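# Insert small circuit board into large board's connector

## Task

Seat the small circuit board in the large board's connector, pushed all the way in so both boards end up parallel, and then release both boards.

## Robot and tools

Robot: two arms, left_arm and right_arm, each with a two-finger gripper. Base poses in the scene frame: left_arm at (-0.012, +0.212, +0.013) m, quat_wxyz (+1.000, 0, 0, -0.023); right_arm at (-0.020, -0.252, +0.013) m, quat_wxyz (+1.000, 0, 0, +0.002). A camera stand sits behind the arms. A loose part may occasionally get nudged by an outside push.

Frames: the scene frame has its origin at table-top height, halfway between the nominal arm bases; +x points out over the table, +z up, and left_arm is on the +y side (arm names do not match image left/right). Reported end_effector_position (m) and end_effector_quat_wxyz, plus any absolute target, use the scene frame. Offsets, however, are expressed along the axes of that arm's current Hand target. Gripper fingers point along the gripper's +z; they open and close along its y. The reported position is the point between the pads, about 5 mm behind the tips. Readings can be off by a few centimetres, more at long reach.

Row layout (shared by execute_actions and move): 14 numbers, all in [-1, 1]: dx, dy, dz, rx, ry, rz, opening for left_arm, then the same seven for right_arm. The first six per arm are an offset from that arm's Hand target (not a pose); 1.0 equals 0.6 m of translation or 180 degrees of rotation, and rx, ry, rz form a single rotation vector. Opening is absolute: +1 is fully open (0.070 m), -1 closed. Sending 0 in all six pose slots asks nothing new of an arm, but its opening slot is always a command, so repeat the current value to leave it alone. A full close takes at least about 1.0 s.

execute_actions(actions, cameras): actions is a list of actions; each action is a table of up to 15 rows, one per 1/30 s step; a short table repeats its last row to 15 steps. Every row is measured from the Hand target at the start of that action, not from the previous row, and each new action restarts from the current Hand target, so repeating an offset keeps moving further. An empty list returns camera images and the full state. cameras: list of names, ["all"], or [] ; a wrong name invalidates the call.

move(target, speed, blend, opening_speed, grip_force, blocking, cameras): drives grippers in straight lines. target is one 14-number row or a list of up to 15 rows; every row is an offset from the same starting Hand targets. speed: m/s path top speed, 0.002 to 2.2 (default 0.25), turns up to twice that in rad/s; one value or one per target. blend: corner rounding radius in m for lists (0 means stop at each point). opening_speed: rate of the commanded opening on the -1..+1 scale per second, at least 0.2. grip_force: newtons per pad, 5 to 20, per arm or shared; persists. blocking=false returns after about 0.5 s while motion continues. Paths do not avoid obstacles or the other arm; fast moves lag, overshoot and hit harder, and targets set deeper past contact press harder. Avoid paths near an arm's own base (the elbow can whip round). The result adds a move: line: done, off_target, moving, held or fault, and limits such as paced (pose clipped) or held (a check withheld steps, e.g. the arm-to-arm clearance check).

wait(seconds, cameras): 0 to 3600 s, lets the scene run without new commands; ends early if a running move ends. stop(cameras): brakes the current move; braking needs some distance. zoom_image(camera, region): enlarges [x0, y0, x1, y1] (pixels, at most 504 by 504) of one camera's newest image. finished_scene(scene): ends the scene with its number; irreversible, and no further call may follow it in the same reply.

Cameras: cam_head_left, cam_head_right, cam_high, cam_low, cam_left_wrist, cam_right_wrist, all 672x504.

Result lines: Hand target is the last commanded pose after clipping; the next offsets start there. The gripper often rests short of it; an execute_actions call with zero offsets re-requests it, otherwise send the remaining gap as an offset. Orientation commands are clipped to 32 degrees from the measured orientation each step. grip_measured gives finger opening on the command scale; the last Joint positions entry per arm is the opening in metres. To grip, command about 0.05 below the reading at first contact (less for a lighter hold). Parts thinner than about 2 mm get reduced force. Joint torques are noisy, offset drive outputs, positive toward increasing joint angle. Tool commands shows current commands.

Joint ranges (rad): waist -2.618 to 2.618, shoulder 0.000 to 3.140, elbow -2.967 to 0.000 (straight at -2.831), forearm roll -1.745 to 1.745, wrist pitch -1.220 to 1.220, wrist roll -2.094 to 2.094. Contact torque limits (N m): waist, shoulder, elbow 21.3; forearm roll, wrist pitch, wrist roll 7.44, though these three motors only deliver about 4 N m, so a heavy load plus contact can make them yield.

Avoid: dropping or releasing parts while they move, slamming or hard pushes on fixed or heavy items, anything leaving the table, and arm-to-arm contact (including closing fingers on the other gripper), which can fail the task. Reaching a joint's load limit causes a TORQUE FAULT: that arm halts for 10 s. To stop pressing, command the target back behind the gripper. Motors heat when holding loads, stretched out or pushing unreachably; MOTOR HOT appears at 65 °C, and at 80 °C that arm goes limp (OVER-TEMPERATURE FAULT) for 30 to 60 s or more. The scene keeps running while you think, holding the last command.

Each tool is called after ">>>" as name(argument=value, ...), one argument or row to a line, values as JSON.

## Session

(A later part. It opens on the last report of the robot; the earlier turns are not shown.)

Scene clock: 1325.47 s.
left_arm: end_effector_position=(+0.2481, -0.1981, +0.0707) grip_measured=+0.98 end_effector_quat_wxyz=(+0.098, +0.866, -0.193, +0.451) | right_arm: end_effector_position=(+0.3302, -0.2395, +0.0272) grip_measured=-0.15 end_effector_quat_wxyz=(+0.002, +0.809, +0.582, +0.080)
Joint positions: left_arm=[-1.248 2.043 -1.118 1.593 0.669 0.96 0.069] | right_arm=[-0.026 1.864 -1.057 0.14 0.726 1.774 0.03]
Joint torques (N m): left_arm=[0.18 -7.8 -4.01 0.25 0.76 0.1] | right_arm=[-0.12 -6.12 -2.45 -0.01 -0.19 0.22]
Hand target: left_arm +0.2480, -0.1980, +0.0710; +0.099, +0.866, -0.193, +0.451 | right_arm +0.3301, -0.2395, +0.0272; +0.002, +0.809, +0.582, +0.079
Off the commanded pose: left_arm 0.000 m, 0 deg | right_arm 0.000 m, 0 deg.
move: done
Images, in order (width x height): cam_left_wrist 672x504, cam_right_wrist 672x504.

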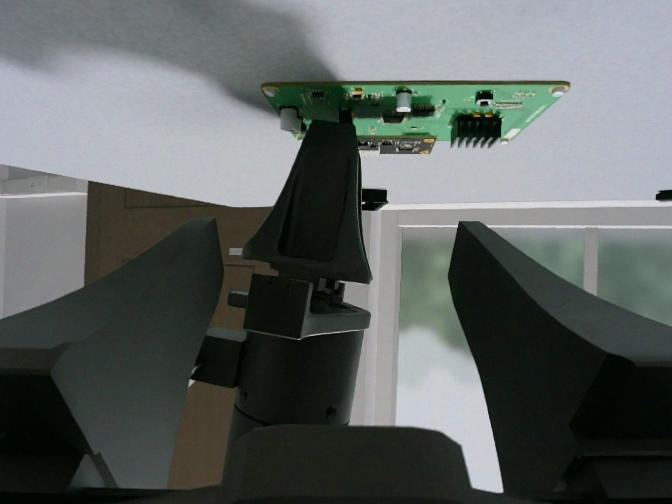

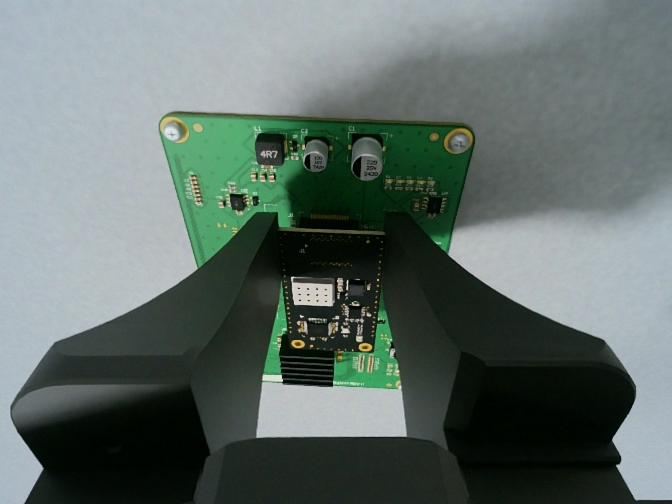

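>>> move(
  target=[
    [0,0,0,0,0,0,1,0,0,-0.010,0,-0.003,0,-0.25],
    [0,0,0,0,0,0,1,-0.0033,0.0022,-0.010,0,-0.003,0,-0.25],
  ],
  speed=0.06,
  cameras=["cam_right_wrist","cam_left_wrist"],
)

>>> zoom_image(
  camera="cam_right_wrist",
  region=[200, 120, 460, 315],
)

>>> zoom_image(
  camera="cam_left_wrist",
  region=[300, 80, 510, 181],
)

Scene clock: 1336.90 s.
left_arm: end_effector_position=(+0.2481, -0.1981, +0.0707) grip_measured=+0.98 end_effector_quat_wxyz=(+0.098, +0.866, -0.193, +0.451) | right_arm: end_effector_position=(+0.3301, -0.2423, +0.0334) grip_measured=-0.15 end_effector_quat_wxyz=(+0.005, +0.809, +0.582, +0.076)
Joint positions: left_arm=[-1.248 2.043 -1.118 1.593 0.669 0.96 0.069] | right_arm=[-0.028 1.851 -1.068 0.122 0.751 1.787 0.03]
Joint torques (N m): left_arm=[0.16 -7.78 -3.99 0.26 0.77 0.1] | right_arm=[-0.48 -4.35 -3.4 0.19 -0.07 -0.06]
Hand target: left_arm +0.2480, -0.1980, +0.0710; +0.099, +0.866, -0.193, +0.451 | right_arm +0.3299, -0.2424, +0.0330; +0.005, +0.810, +0.582, +0.075
Off the commanded pose: left_arm 0.000 m, 0 deg | right_arm 0.000 m, 0 deg.
move: done
Images, in order (width x height): cam_left_wrist 672x504, cam_right_wrist 672x504.

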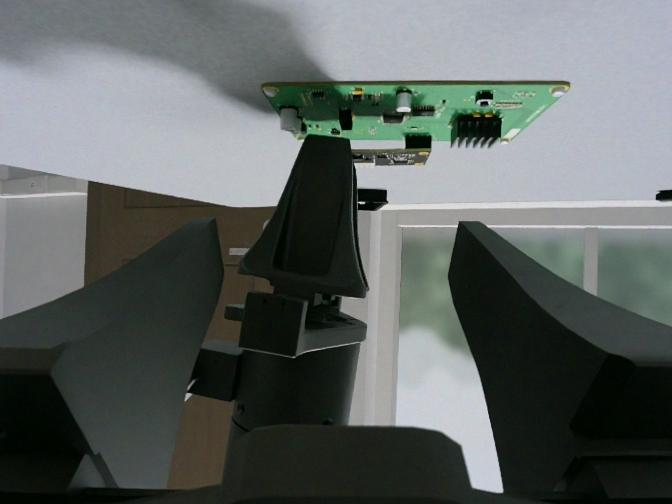

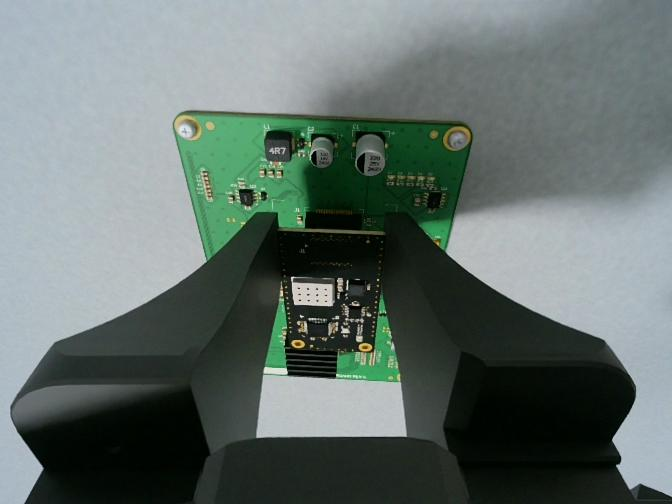

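Scaled by 1.938 from the camera's image (finer frame: 960x720).

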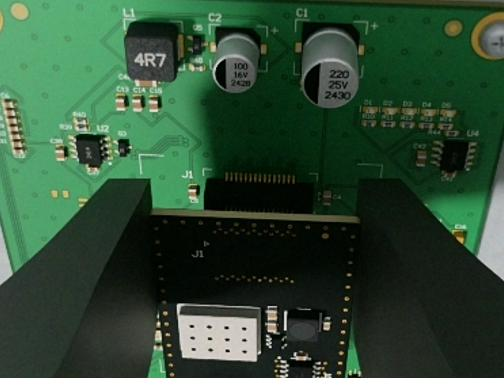

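Scaled by 2.400 from the camera's image (finer frame: 960x720).

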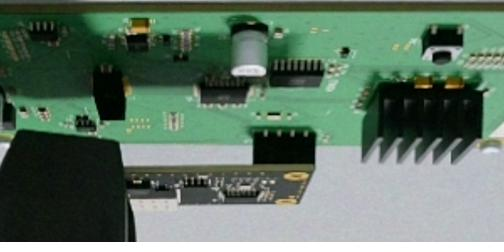

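>>> execute_actions(
  actions=[],
  cameras=["cam_left_wrist","cam_right_wrist"],
)

Scene clock: 1355.47 s.
left_arm: end_effector_position=(+0.2481, -0.1981, +0.0707) grip_measured=+0.98 end_effector_quat_wxyz=(+0.098, +0.866, -0.193, +0.451) | right_arm: end_effector_position=(+0.3300, -0.2423, +0.0331) grip_measured=-0.15 end_effector_quat_wxyz=(+0.005, +0.809, +0.582, +0.076)
Joint positions: left_arm=[-1.248 2.043 -1.118 1.593 0.669 0.96 0.069] | right_arm=[-0.028 1.852 -1.068 0.122 0.751 1.787 0.03]
Joint torques (N m): left_arm=[0.21 -7.81 -4.02 0.26 0.76 0.09] | right_arm=[-0.64 -4.49 -2.7 0.18 -0.08 -0.22]
Motor temperatures (°C): left_arm=[24 29 23 26 28 26] | right_arm=[22 26 27 26 28 27]
Hand target: left_arm +0.2480, -0.1980, +0.0710; +0.099, +0.866, -0.193, +0.451 | right_arm +0.3299, -0.2424, +0.0330; +0.005, +0.810, +0.582, +0.075
Tool commands: left_gripper/opening=+1.0 right_gripper/opening=-0.25
Off the commanded pose: left_arm 0.000 m, 0 deg | right_arm 0.000 m, 0 deg.
Images, in order (width x height): cam_left_wrist 672x504, cam_right_wrist 672x504.

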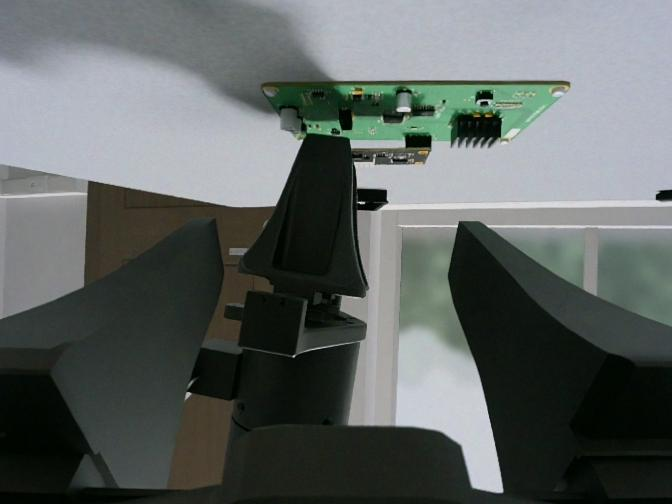

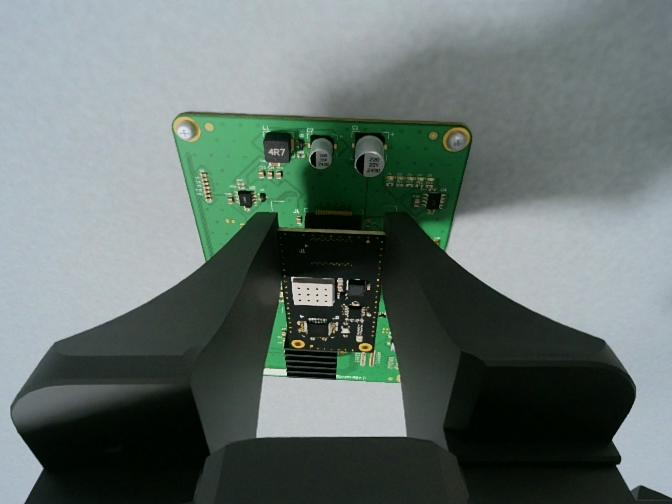

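>>> zoom_image(
  camera="cam_left_wrist",
  region=[330, 80, 530, 180],
)

>>> zoom_image(
  camera="cam_right_wrist",
  region=[250, 190, 410, 390],
)

Scaled by 2.520 from the camera's image (finer frame: 960x720).

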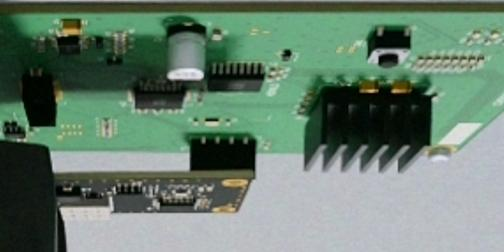

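Scaled by 2.520 from the camera's image (finer frame: 960x720).

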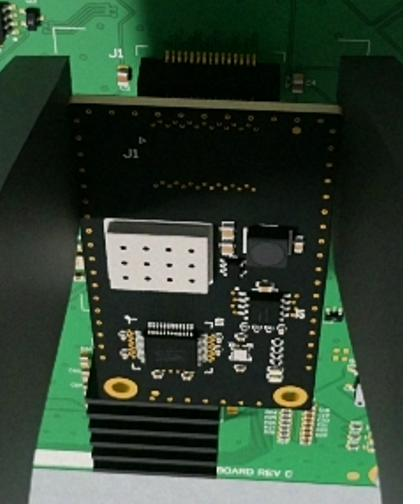

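>>> zoom_image(
  camera="cam_left_wrist",
  region=[255, 75, 375, 145],
)

>>> zoom_image(
  camera="cam_left_wrist",
  region=[460, 75, 580, 145],
)

>>> zoom_image(
  camera="cam_right_wrist",
  region=[160, 90, 480, 390],
)

Scaled by 4.200 from the camera's image (finer frame: 960x720).

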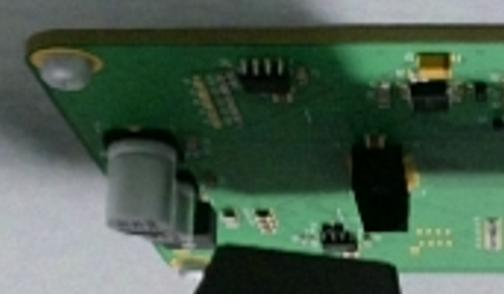

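Scaled by 4.200 from the camera's image (finer frame: 960x720).

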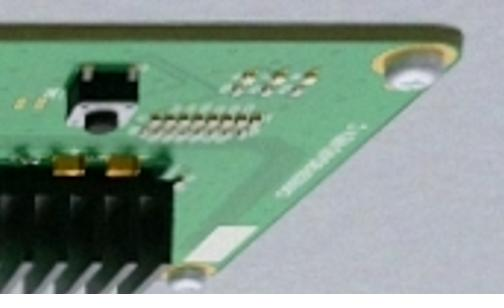

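Scaled by 1.575 from the camera's image (finer frame: 960x720).

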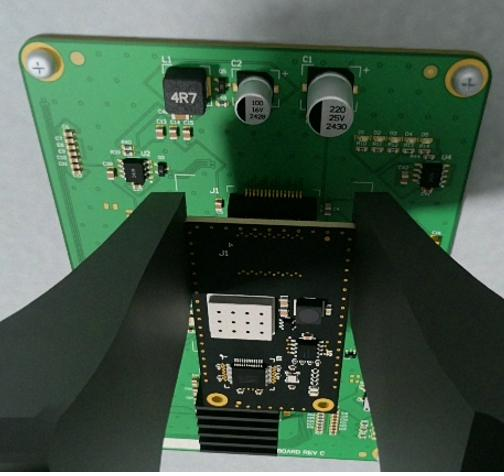

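>>> zoom_image(
  camera="cam_right_wrist",
  region=[270, 300, 400, 390],
)

>>> zoom_image(
  camera="cam_right_wrist",
  region=[270, 195, 400, 285],
)

Scaled by 3.877 from the camera's image (finer frame: 960x720).

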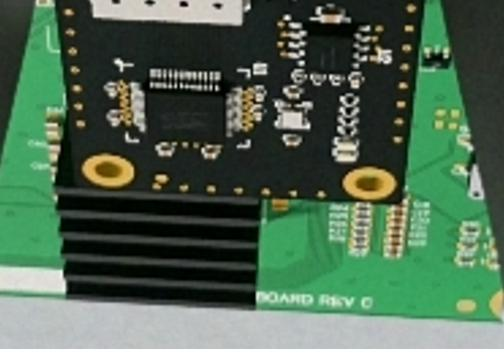

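Scaled by 3.877 from the camera's image (finer frame: 960x720).

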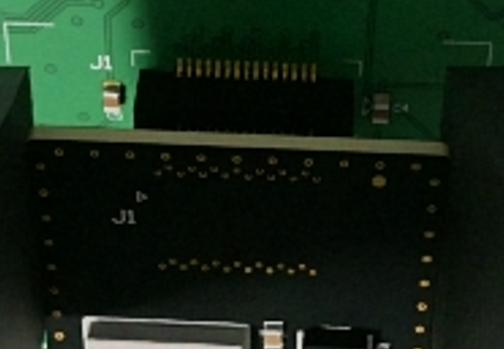

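>>> move(
  target=[0,0,0,0,0,0,1,-0.00136,-0.0003,0.0058,0,0,0,-0.25],
  speed=0.05,
  cameras=["cam_right_wrist","cam_left_wrist"],
)

>>> zoom_image(
  camera="cam_right_wrist",
  region=[270, 195, 400, 285],
)

>>> zoom_image(
  camera="cam_left_wrist",
  region=[330, 80, 530, 180],
)

Scene clock: 1461.20 s.
left_arm: end_effector_position=(+0.2481, -0.1981, +0.0707) grip_measured=+0.98 end_effector_quat_wxyz=(+0.098, +0.866, -0.193, +0.451) | right_arm: end_effector_position=(+0.3297, -0.2429, +0.0289) grip_measured=-0.15 end_effector_quat_wxyz=(+0.004, +0.810, +0.582, +0.075)
Joint positions: left_arm=[-1.248 2.043 -1.118 1.593 0.669 0.96 0.069] | right_arm=[-0.03 1.861 -1.062 0.124 0.738 1.782 0.03]
Joint torques (N m): left_arm=[0.2 -7.78 -3.96 0.26 0.76 0.09] | right_arm=[-0.43 -5.64 -2.77 0.14 -0.07 0.01]
Hand target: left_arm +0.2480, -0.1980, +0.0710; +0.099, +0.866, -0.193, +0.451 | right_arm +0.3299, -0.2428, +0.0294; +0.005, +0.810, +0.582, +0.075
Off the commanded pose: left_arm 0.000 m, 0 deg | right_arm 0.001 m, 0 deg.
move: done
Images, in order (width x height): cam_left_wrist 672x504, cam_right_wrist 672x504.

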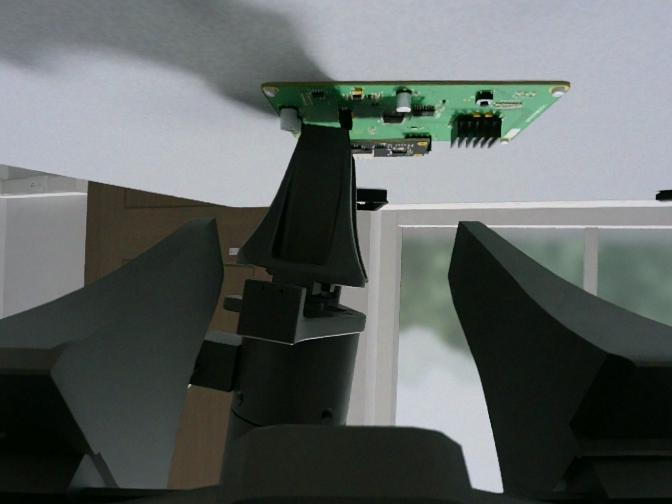

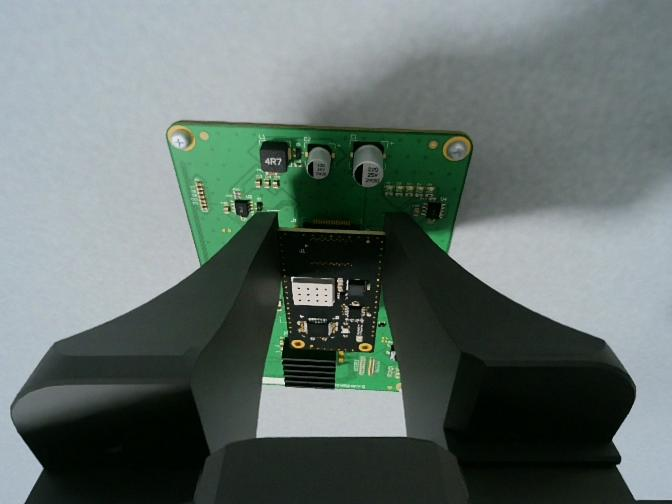

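Scaled by 3.877 from the camera's image (finer frame: 960x720).

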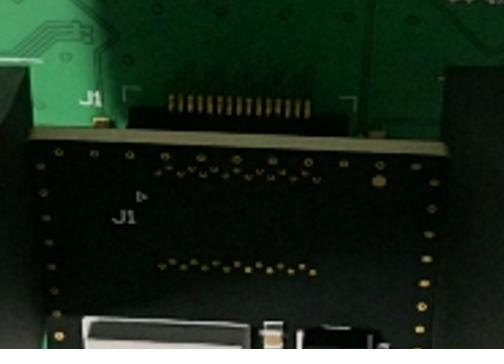

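Scaled by 2.520 from the camera's image (finer frame: 960x720).

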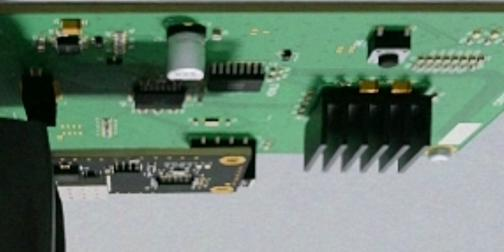

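>>> move(
  target=[0,0,0,0,0,0,1,-0.0005,-0.0001,0.0028,0,0,0,-0.25],
  speed=0.03,
  cameras=["cam_right_wrist","cam_left_wrist"],
)

>>> zoom_image(
  camera="cam_right_wrist",
  region=[270, 195, 400, 285],
)

>>> zoom_image(
  camera="cam_left_wrist",
  region=[330, 80, 530, 180],
)

Scene clock: 1467.60 s.
left_arm: end_effector_position=(+0.2481, -0.1981, +0.0707) grip_measured=+0.98 end_effector_quat_wxyz=(+0.098, +0.866, -0.193, +0.451) | right_arm: end_effector_position=(+0.3303, -0.2429, +0.0281) grip_measured=-0.15 end_effector_quat_wxyz=(+0.005, +0.809, +0.582, +0.076)
Joint positions: left_arm=[-1.248 2.043 -1.118 1.593 0.669 0.96 0.069] | right_arm=[-0.03 1.863 -1.061 0.125 0.733 1.782 0.03]
Joint torques (N m): left_arm=[0.18 -7.77 -4.01 0.26 0.77 0.08] | right_arm=[-0.7 -4.52 -1.89 0.12 -0.2 -0.2]
Hand target: left_arm +0.2480, -0.1980, +0.0710; +0.099, +0.866, -0.193, +0.451 | right_arm +0.3300, -0.2429, +0.0277; +0.005, +0.810, +0.582, +0.075
Off the commanded pose: left_arm 0.000 m, 0 deg | right_arm 0.000 m, 0 deg.
move: done
Images, in order (width x height): cam_left_wrist 672x504, cam_right_wrist 672x504.

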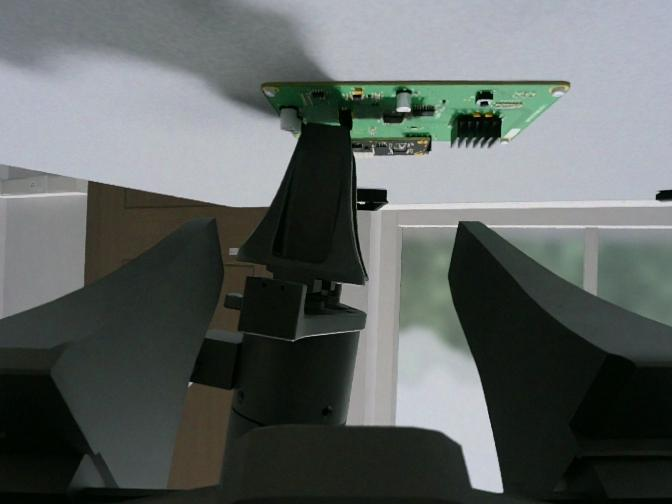

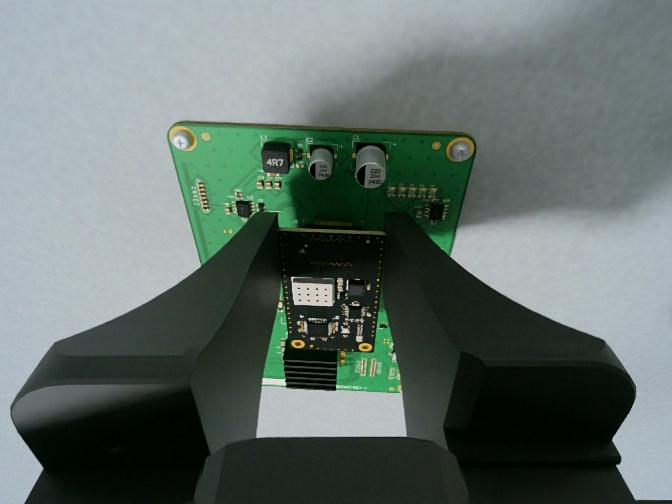

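Scaled by 3.877 from the camera's image (finer frame: 960x720).

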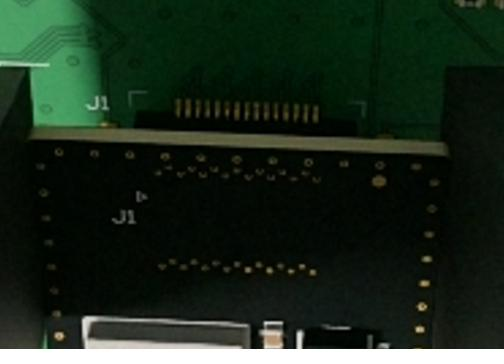

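Scaled by 2.520 from the camera's image (finer frame: 960x720).

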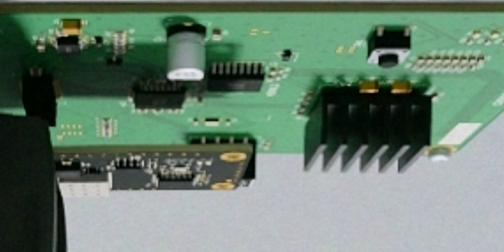

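>>> move(
  target=[
    [0,0,0,0,0,0,1,-0.0008,-0.0009,-0.0015,0,0,0,-0.25],
    [0,0,0,0,0,0,1,-0.0012,-0.0011,0.0025,0,0,0,-0.25],
  ],
  speed=0.03,
  cameras=["cam_right_wrist","cam_left_wrist"],
)

>>> zoom_image(
  camera="cam_right_wrist",
  region=[270, 195, 400, 285],
)

>>> zoom_image(
  camera="cam_left_wrist",
  region=[330, 80, 530, 180],
)

Scene clock: 1473.90 s.
left_arm: end_effector_position=(+0.2481, -0.1981, +0.0707) grip_measured=+0.98 end_effector_quat_wxyz=(+0.098, +0.866, -0.193, +0.451) | right_arm: end_effector_position=(+0.3296, -0.2433, +0.0265) grip_measured=-0.15 end_effector_quat_wxyz=(+0.005, +0.809, +0.582, +0.076)
Joint positions: left_arm=[-1.248 2.043 -1.118 1.593 0.669 0.96 0.069] | right_arm=[-0.031 1.864 -1.055 0.126 0.725 1.778 0.03]
Joint torques (N m): left_arm=[0.2 -7.79 -4 0.26 0.77 0.08] | right_arm=[-0.28 -4.17 -2.41 0.14 -0.08 -0.13]
Hand target: left_arm +0.2480, -0.1980, +0.0710; +0.099, +0.866, -0.193, +0.451 | right_arm +0.3294, -0.2433, +0.0261; +0.005, +0.810, +0.582, +0.075
Off the commanded pose: left_arm 0.000 m, 0 deg | right_arm 0.000 m, 0 deg.
move: done
Images, in order (width x height): cam_left_wrist 672x504, cam_right_wrist 672x504.

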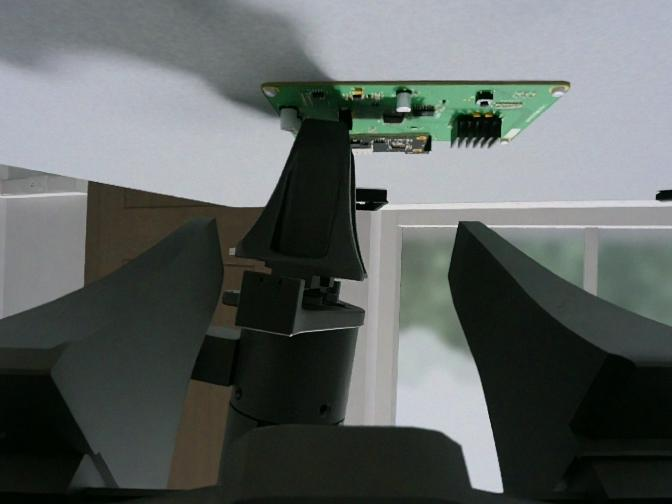

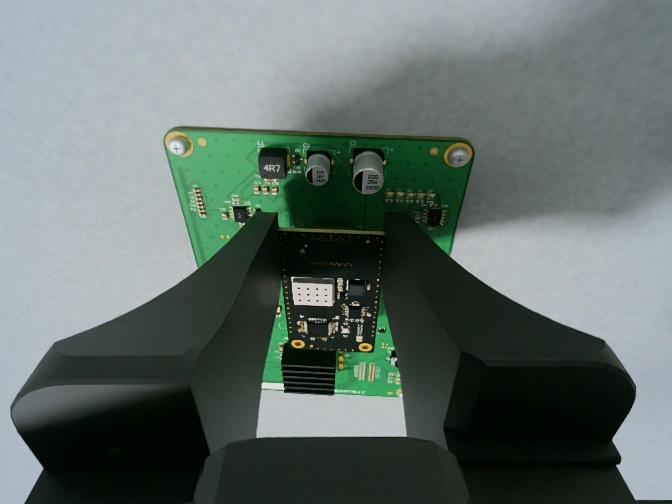

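Scaled by 3.877 from the camera's image (finer frame: 960x720).

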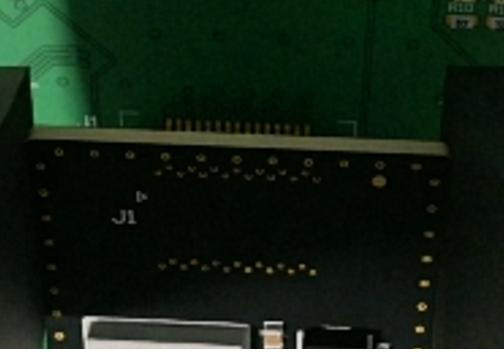

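Scaled by 2.520 from the camera's image (finer frame: 960x720).

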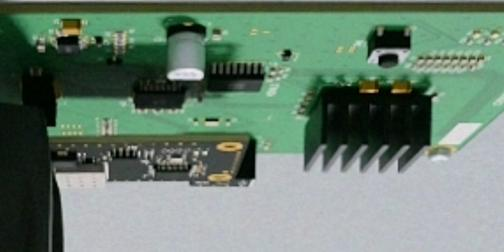

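>>> move(
  target=[0,0,0,0,0,0,1,-0.0006,-0.0001,0.0028,0,0,0,-0.25],
  speed=0.03,
  cameras=["cam_right_wrist","cam_left_wrist"],
)

>>> zoom_image(
  camera="cam_right_wrist",
  region=[270, 195, 400, 285],
)

>>> zoom_image(
  camera="cam_left_wrist",
  region=[330, 80, 530, 180],
)

Scene clock: 1480.10 s.
left_arm: end_effector_position=(+0.2481, -0.1981, +0.0707) grip_measured=+0.98 end_effector_quat_wxyz=(+0.098, +0.866, -0.193, +0.451) | right_arm: end_effector_position=(+0.3295, -0.2433, +0.0245) grip_measured=-0.15 end_effector_quat_wxyz=(+0.005, +0.809, +0.582, +0.075)
Joint positions: left_arm=[-1.248 2.043 -1.118 1.593 0.669 0.96 0.069] | right_arm=[-0.031 1.869 -1.053 0.127 0.72 1.777 0.03]
Joint torques (N m): left_arm=[0.19 -7.79 -4 0.26 0.77 0.08] | right_arm=[-0.69 -4.99 -2.1 0.16 -0.17 -0.26]
Hand target: left_arm +0.2480, -0.1980, +0.0710; +0.099, +0.866, -0.193, +0.451 | right_arm +0.3294, -0.2435, +0.0244; +0.005, +0.810, +0.582, +0.075
Off the commanded pose: left_arm 0.000 m, 0 deg | right_arm 0.000 m, 0 deg.
move: done
Images, in order (width x height): cam_left_wrist 672x504, cam_right_wrist 672x504.

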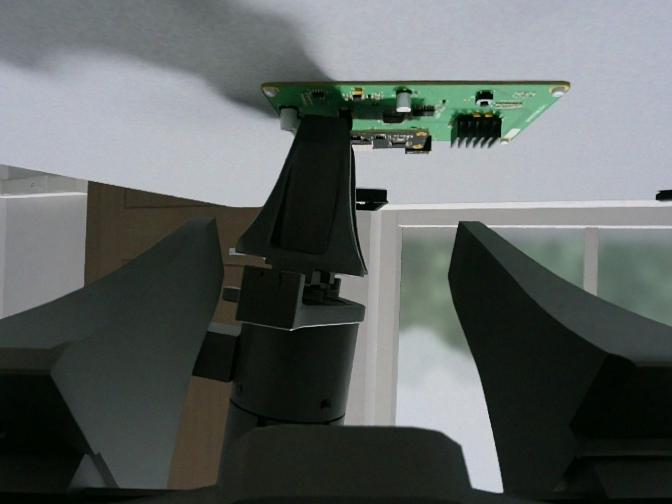

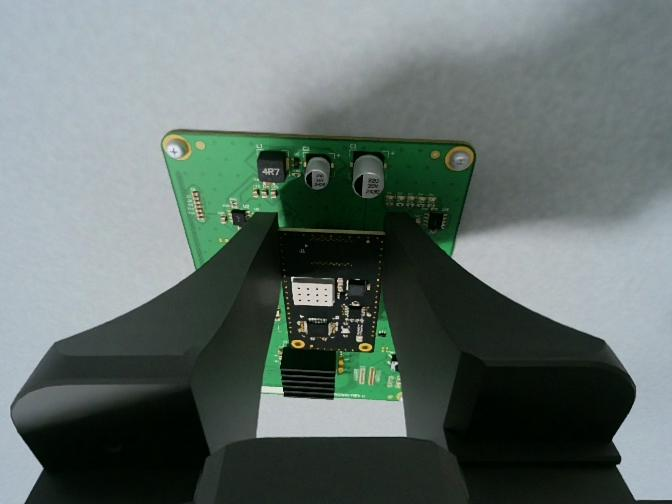

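Scaled by 3.877 from the camera's image (finer frame: 960x720).

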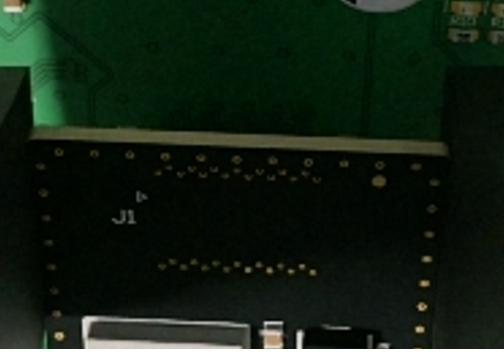

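Scaled by 2.520 from the camera's image (finer frame: 960x720).

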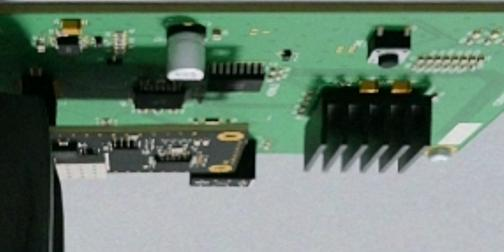

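>>> move(
  target=[0,0,0,0,0,0,1,-0.0005,-0.0001,0.0033,0,0,0,-0.25],
  speed=0.03,
  cameras=["cam_right_wrist","cam_left_wrist"],
)

>>> zoom_image(
  camera="cam_left_wrist",
  region=[330, 80, 530, 180],
)

Scene clock: 1483.30 s.
left_arm: end_effector_position=(+0.2481, -0.1981, +0.0707) grip_measured=+0.98 end_effector_quat_wxyz=(+0.098, +0.866, -0.193, +0.451) | right_arm: end_effector_position=(+0.3297, -0.2436, +0.0227) grip_measured=-0.15 end_effector_quat_wxyz=(+0.005, +0.809, +0.582, +0.076)
Joint positions: left_arm=[-1.248 2.043 -1.118 1.593 0.669 0.96 0.069] | right_arm=[-0.032 1.872 -1.05 0.128 0.712 1.775 0.03]
Joint torques (N m): left_arm=[0.17 -7.76 -4.02 0.27 0.76 0.08] | right_arm=[-0.57 -4.41 -2.44 0.17 -0.08 -0.07]
Hand target: left_arm +0.2480, -0.1980, +0.0710; +0.099, +0.866, -0.193, +0.451 | right_arm +0.3295, -0.2436, +0.0224; +0.005, +0.810, +0.582, +0.075
Off the commanded pose: left_arm 0.000 m, 0 deg | right_arm 0.000 m, 0 deg.
move: done
Images, in order (width x height): cam_left_wrist 672x504, cam_right_wrist 672x504.

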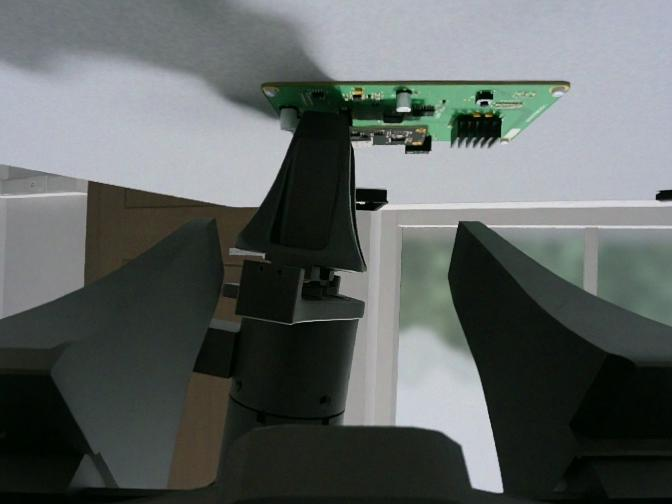

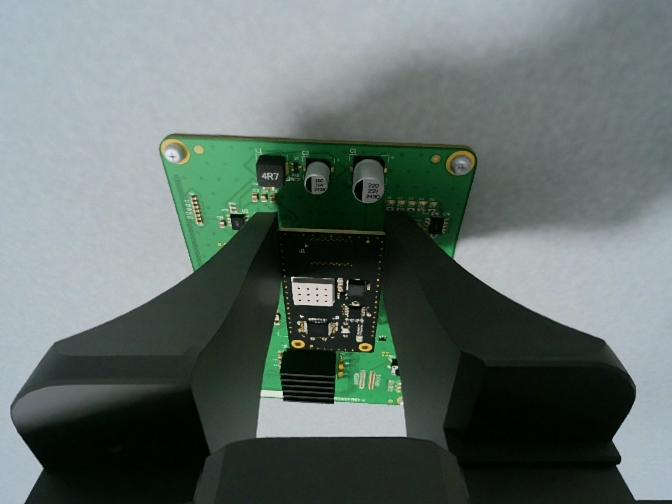

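Scaled by 2.520 from the camera's image (finer frame: 960x720).

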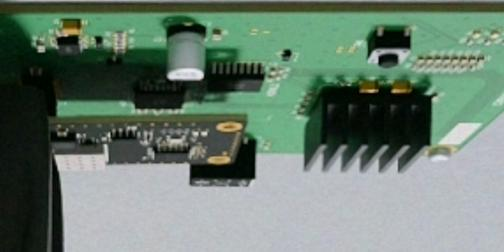

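>>> move(
  target=[0,0,0,0,0,0,1,-0.0003,-0.0001,0.0033,0,0,0,-0.25],
  speed=0.03,
  cameras=["cam_right_wrist","cam_left_wrist"],
)

>>> zoom_image(
  camera="cam_left_wrist",
  region=[330, 80, 530, 180],
)

>>> zoom_image(
  camera="cam_right_wrist",
  region=[250, 190, 410, 410],
)

Scene clock: 1486.80 s.
left_arm: end_effector_position=(+0.2481, -0.1981, +0.0707) grip_measured=+0.98 end_effector_quat_wxyz=(+0.098, +0.866, -0.193, +0.451) | right_arm: end_effector_position=(+0.3300, -0.2436, +0.0205) grip_measured=-0.15 end_effector_quat_wxyz=(+0.005, +0.809, +0.583, +0.075)
Joint positions: left_arm=[-1.248 2.043 -1.118 1.593 0.669 0.96 0.069] | right_arm=[-0.032 1.879 -1.049 0.129 0.706 1.774 0.03]
Joint torques (N m): left_arm=[0.25 -7.77 -3.98 0.27 0.76 0.08] | right_arm=[-0.44 -5.33 -1.95 0.12 -0.16 -0.19]
Hand target: left_arm +0.2480, -0.1980, +0.0710; +0.099, +0.866, -0.193, +0.451 | right_arm +0.3296, -0.2436, +0.0204; +0.005, +0.810, +0.582, +0.075
Off the commanded pose: left_arm 0.000 m, 0 deg | right_arm 0.000 m, 0 deg.
move: done
Images, in order (width x height): cam_left_wrist 672x504, cam_right_wrist 672x504.

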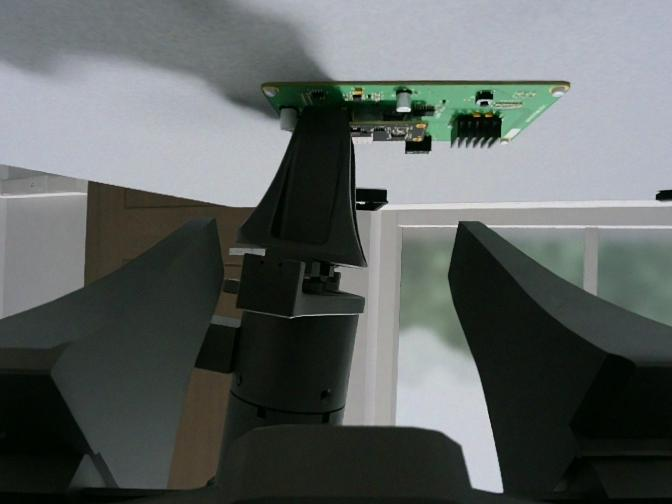

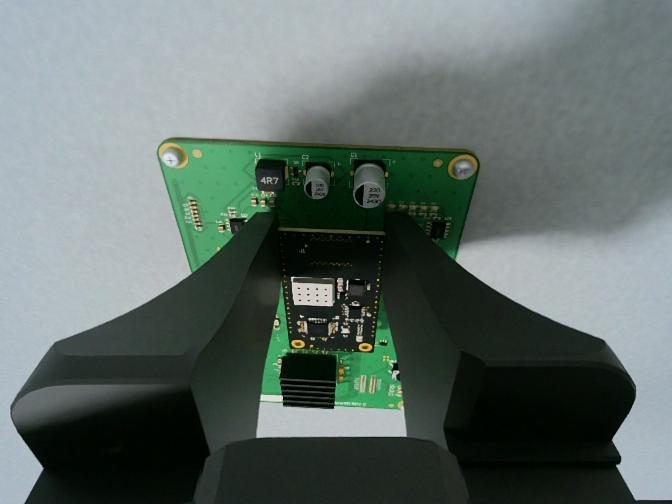

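Scaled by 2.520 from the camera's image (finer frame: 960x720).

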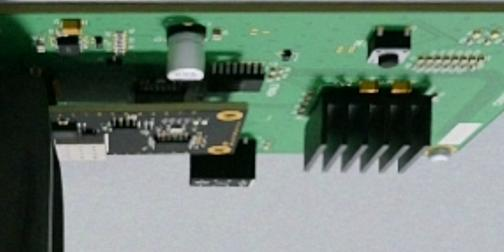

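Scaled by 2.291 from the camera's image (finer frame: 960x720).

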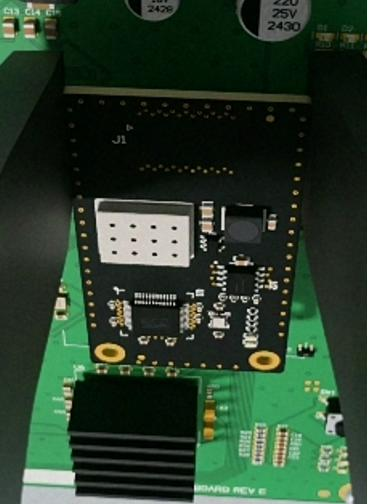

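>>> move(
  target=[
    [0,0,0,0,0,0,1,0.0007,0,-0.0075,0,0,0,-0.25],
    [0,0,0,0,0,0,1,0.009,0.0002,-0.0068,0,0,0,-0.25],
  ],
  speed=0.05,
  cameras=["cam_right_wrist","cam_left_wrist"],
)

>>> zoom_image(
  camera="cam_right_wrist",
  region=[270, 195, 400, 285],
)

>>> zoom_image(
  camera="cam_left_wrist",
  region=[330, 80, 530, 180],
)

>>> zoom_image(
  camera="cam_right_wrist",
  region=[250, 290, 410, 410],
)

Scene clock: 1519.20 s.
left_arm: end_effector_position=(+0.2481, -0.1981, +0.0707) grip_measured=+0.98 end_effector_quat_wxyz=(+0.098, +0.866, -0.193, +0.451) | right_arm: end_effector_position=(+0.3310, -0.2384, +0.0255) grip_measured=-0.15 end_effector_quat_wxyz=(+0.005, +0.810, +0.582, +0.076)
Joint positions: left_arm=[-1.248 2.043 -1.118 1.593 0.669 0.96 0.069] | right_arm=[-0.016 1.87 -1.06 0.124 0.723 1.795 0.03]
Joint torques (N m): left_arm=[0.18 -7.78 -3.98 0.27 0.76 0.08] | right_arm=[-0.49 -4.76 -3.52 -0.01 -0.04 -0.19]
Hand target: left_arm +0.2480, -0.1980, +0.0710; +0.099, +0.866, -0.193, +0.451 | right_arm +0.3309, -0.2388, +0.0251; +0.005, +0.810, +0.582, +0.075
Off the commanded pose: left_arm 0.000 m, 0 deg | right_arm 0.001 m, 0 deg.
move: done
Images, in order (width x height): cam_left_wrist 672x504, cam_right_wrist 672x504.

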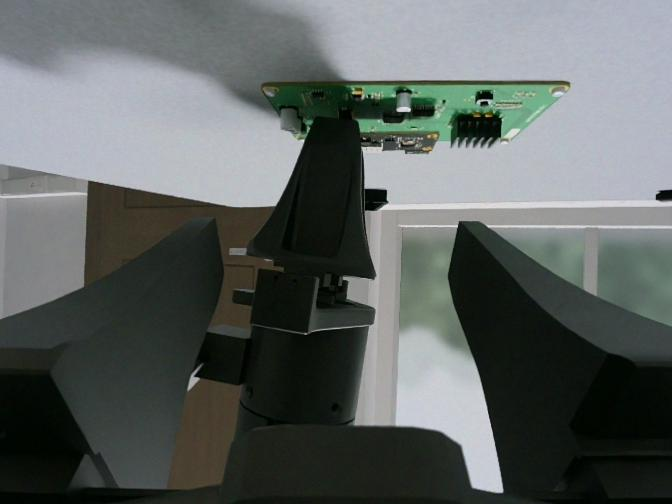

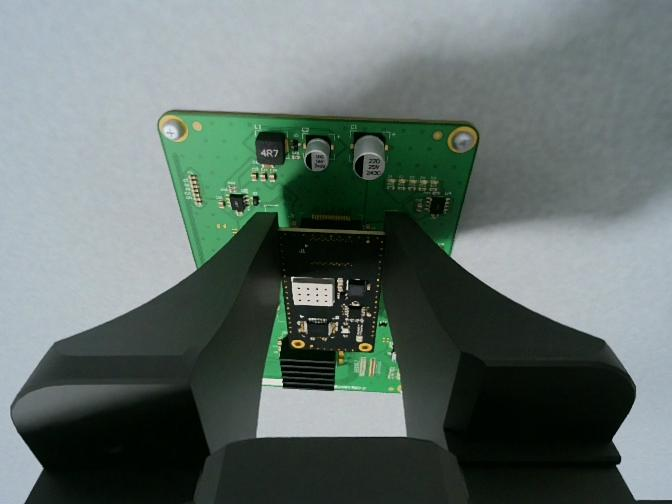

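Scaled by 3.877 from the camera's image (finer frame: 960x720).

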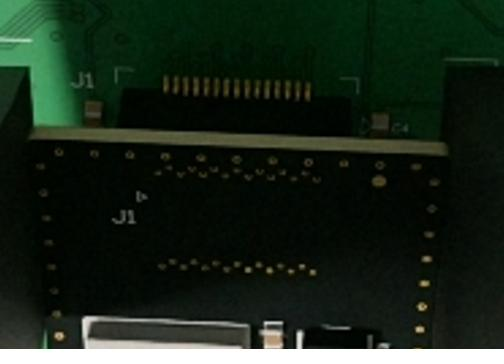

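Scaled by 2.520 from the camera's image (finer frame: 960x720).

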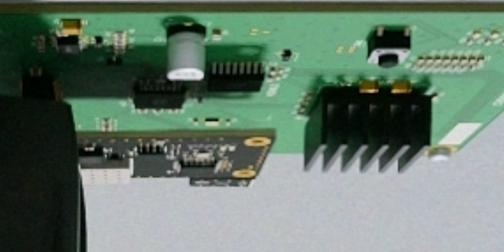

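Scaled by 3.150 from the camera's image (finer frame: 960x720).

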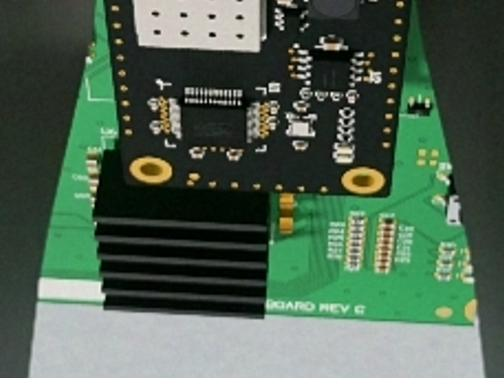

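>>> move(
  target=[0,0,0,0,0,0,1,0.0008,0.0003,0.0048,0,0,0,-0.25],
  speed=0.04,
  cameras=["cam_right_wrist","cam_left_wrist"],
)

>>> zoom_image(
  camera="cam_right_wrist",
  region=[270, 195, 400, 285],
)

>>> zoom_image(
  camera="cam_left_wrist",
  region=[330, 80, 530, 180],
)

Scene clock: 1530.43 s.
left_arm: end_effector_position=(+0.2481, -0.1981, +0.0707) grip_measured=+0.98 end_effector_quat_wxyz=(+0.098, +0.866, -0.193, +0.451) | right_arm: end_effector_position=(+0.3320, -0.2386, +0.0227) grip_measured=-0.15 end_effector_quat_wxyz=(+0.005, +0.809, +0.582, +0.076)
Joint positions: left_arm=[-1.248 2.043 -1.118 1.593 0.669 0.96 0.069] | right_arm=[-0.016 1.879 -1.06 0.124 0.714 1.794 0.03]
Joint torques (N m): left_arm=[0.21 -7.76 -4 0.27 0.76 0.07] | right_arm=[0.57 -3.53 -1.32 0.16 -0.04 0.09]
Hand target: left_arm +0.2480, -0.1980, +0.0710; +0.099, +0.866, -0.193, +0.451 | right_arm +0.3316, -0.2382, +0.0223; +0.005, +0.810, +0.582, +0.075
Off the commanded pose: left_arm 0.000 m, 0 deg | right_arm 0.001 m, 0 deg.
move: done
Images, in order (width x height): cam_left_wrist 672x504, cam_right_wrist 672x504.

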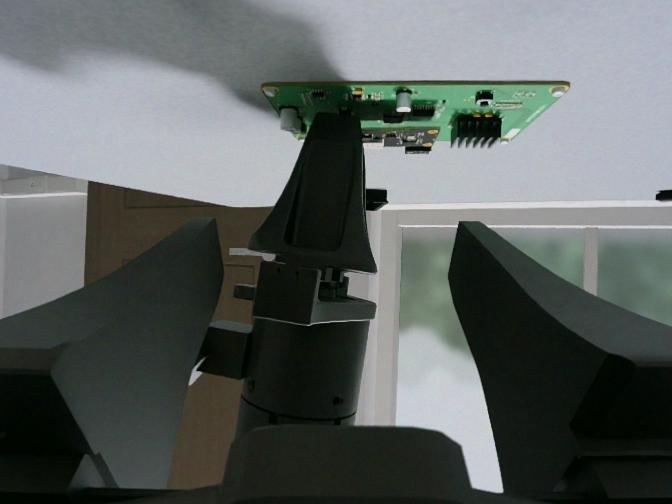

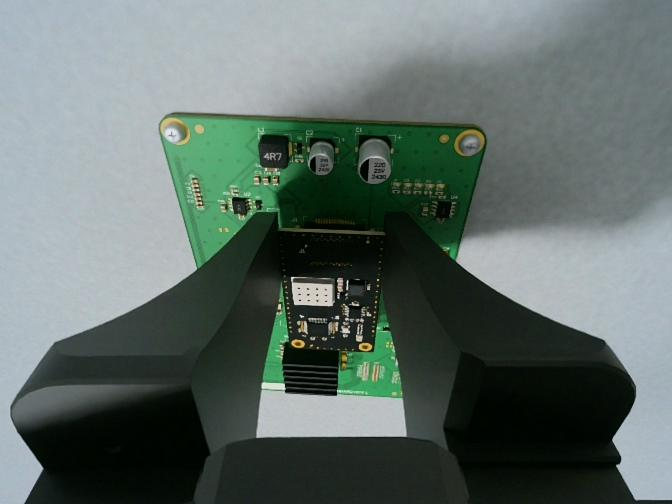

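Scaled by 3.877 from the camera's image (finer frame: 960x720).

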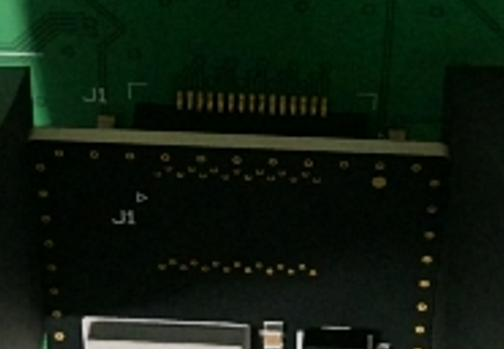

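Scaled by 2.520 from the camera's image (finer frame: 960x720).

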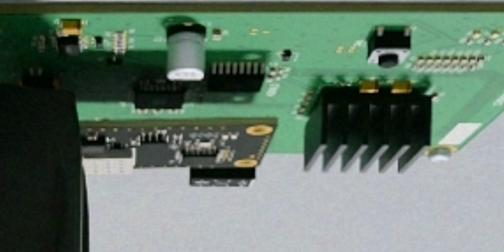

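>>> move(
  target=[
    [0,0,0,0,0,0,1,0.0004,-0.0008,-0.0028,0,0,0,-0.25],
    [0,0,0,0,0,0,1,0.0002,-0.0008,0.0002,0,0,0,-0.25],
  ],
  speed=0.04,
  cameras=["cam_right_wrist","cam_left_wrist"],
)

>>> zoom_image(
  camera="cam_right_wrist",
  region=[270, 195, 400, 285],
)

>>> zoom_image(
  camera="cam_left_wrist",
  region=[330, 80, 530, 180],
)

Scene clock: 1535.93 s.
left_arm: end_effector_position=(+0.2481, -0.1981, +0.0707) grip_measured=+0.98 end_effector_quat_wxyz=(+0.098, +0.866, -0.193, +0.451) | right_arm: end_effector_position=(+0.3308, -0.2383, +0.0223) grip_measured=-0.15 end_effector_quat_wxyz=(+0.005, +0.810, +0.582, +0.075)
Joint positions: left_arm=[-1.248 2.043 -1.118 1.593 0.669 0.96 0.069] | right_arm=[-0.015 1.878 -1.056 0.124 0.713 1.796 0.03]
Joint torques (N m): left_arm=[0.23 -7.79 -4.05 0.28 0.76 0.07] | right_arm=[0.52 -1.53 -0.96 0.12 -0.22 -0.21]
Hand target: left_arm +0.2480, -0.1980, +0.0710; +0.099, +0.866, -0.193, +0.451 | right_arm +0.3312, -0.2379, +0.0222; +0.005, +0.810, +0.582, +0.075
Off the commanded pose: left_arm 0.000 m, 0 deg | right_arm 0.001 m, 0 deg.
move: done
Images, in order (width x height): cam_left_wrist 672x504, cam_right_wrist 672x504.

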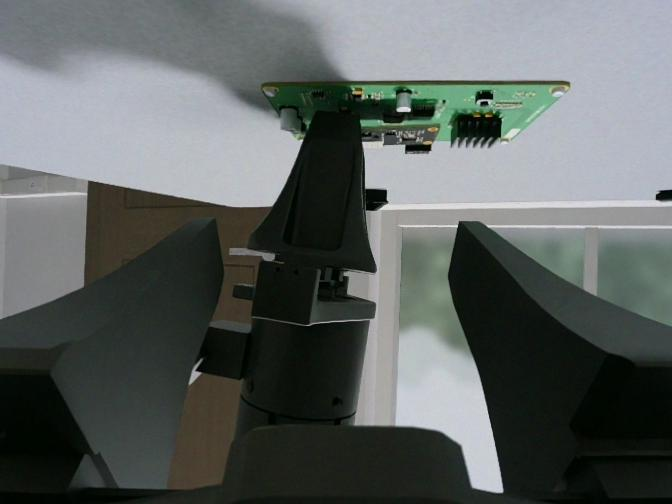

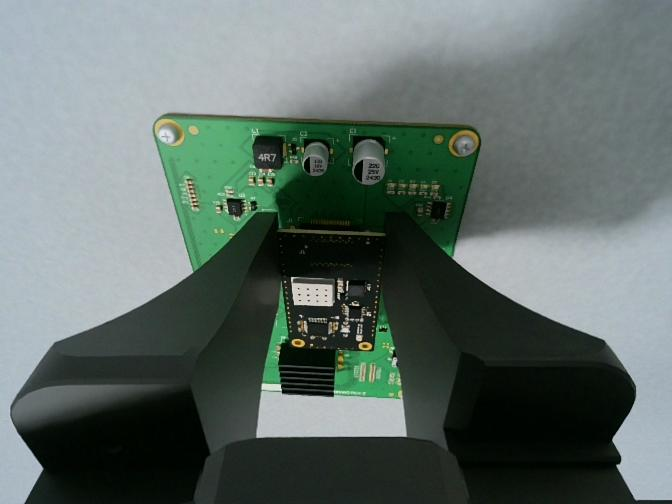

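Scaled by 3.877 from the camera's image (finer frame: 960x720).

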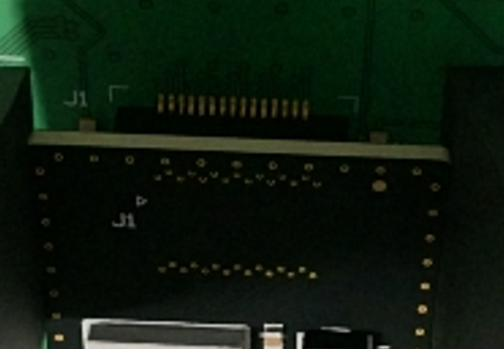

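Scaled by 2.520 from the camera's image (finer frame: 960x720).

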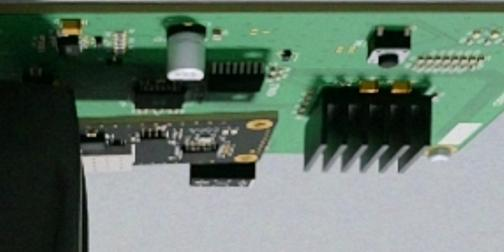

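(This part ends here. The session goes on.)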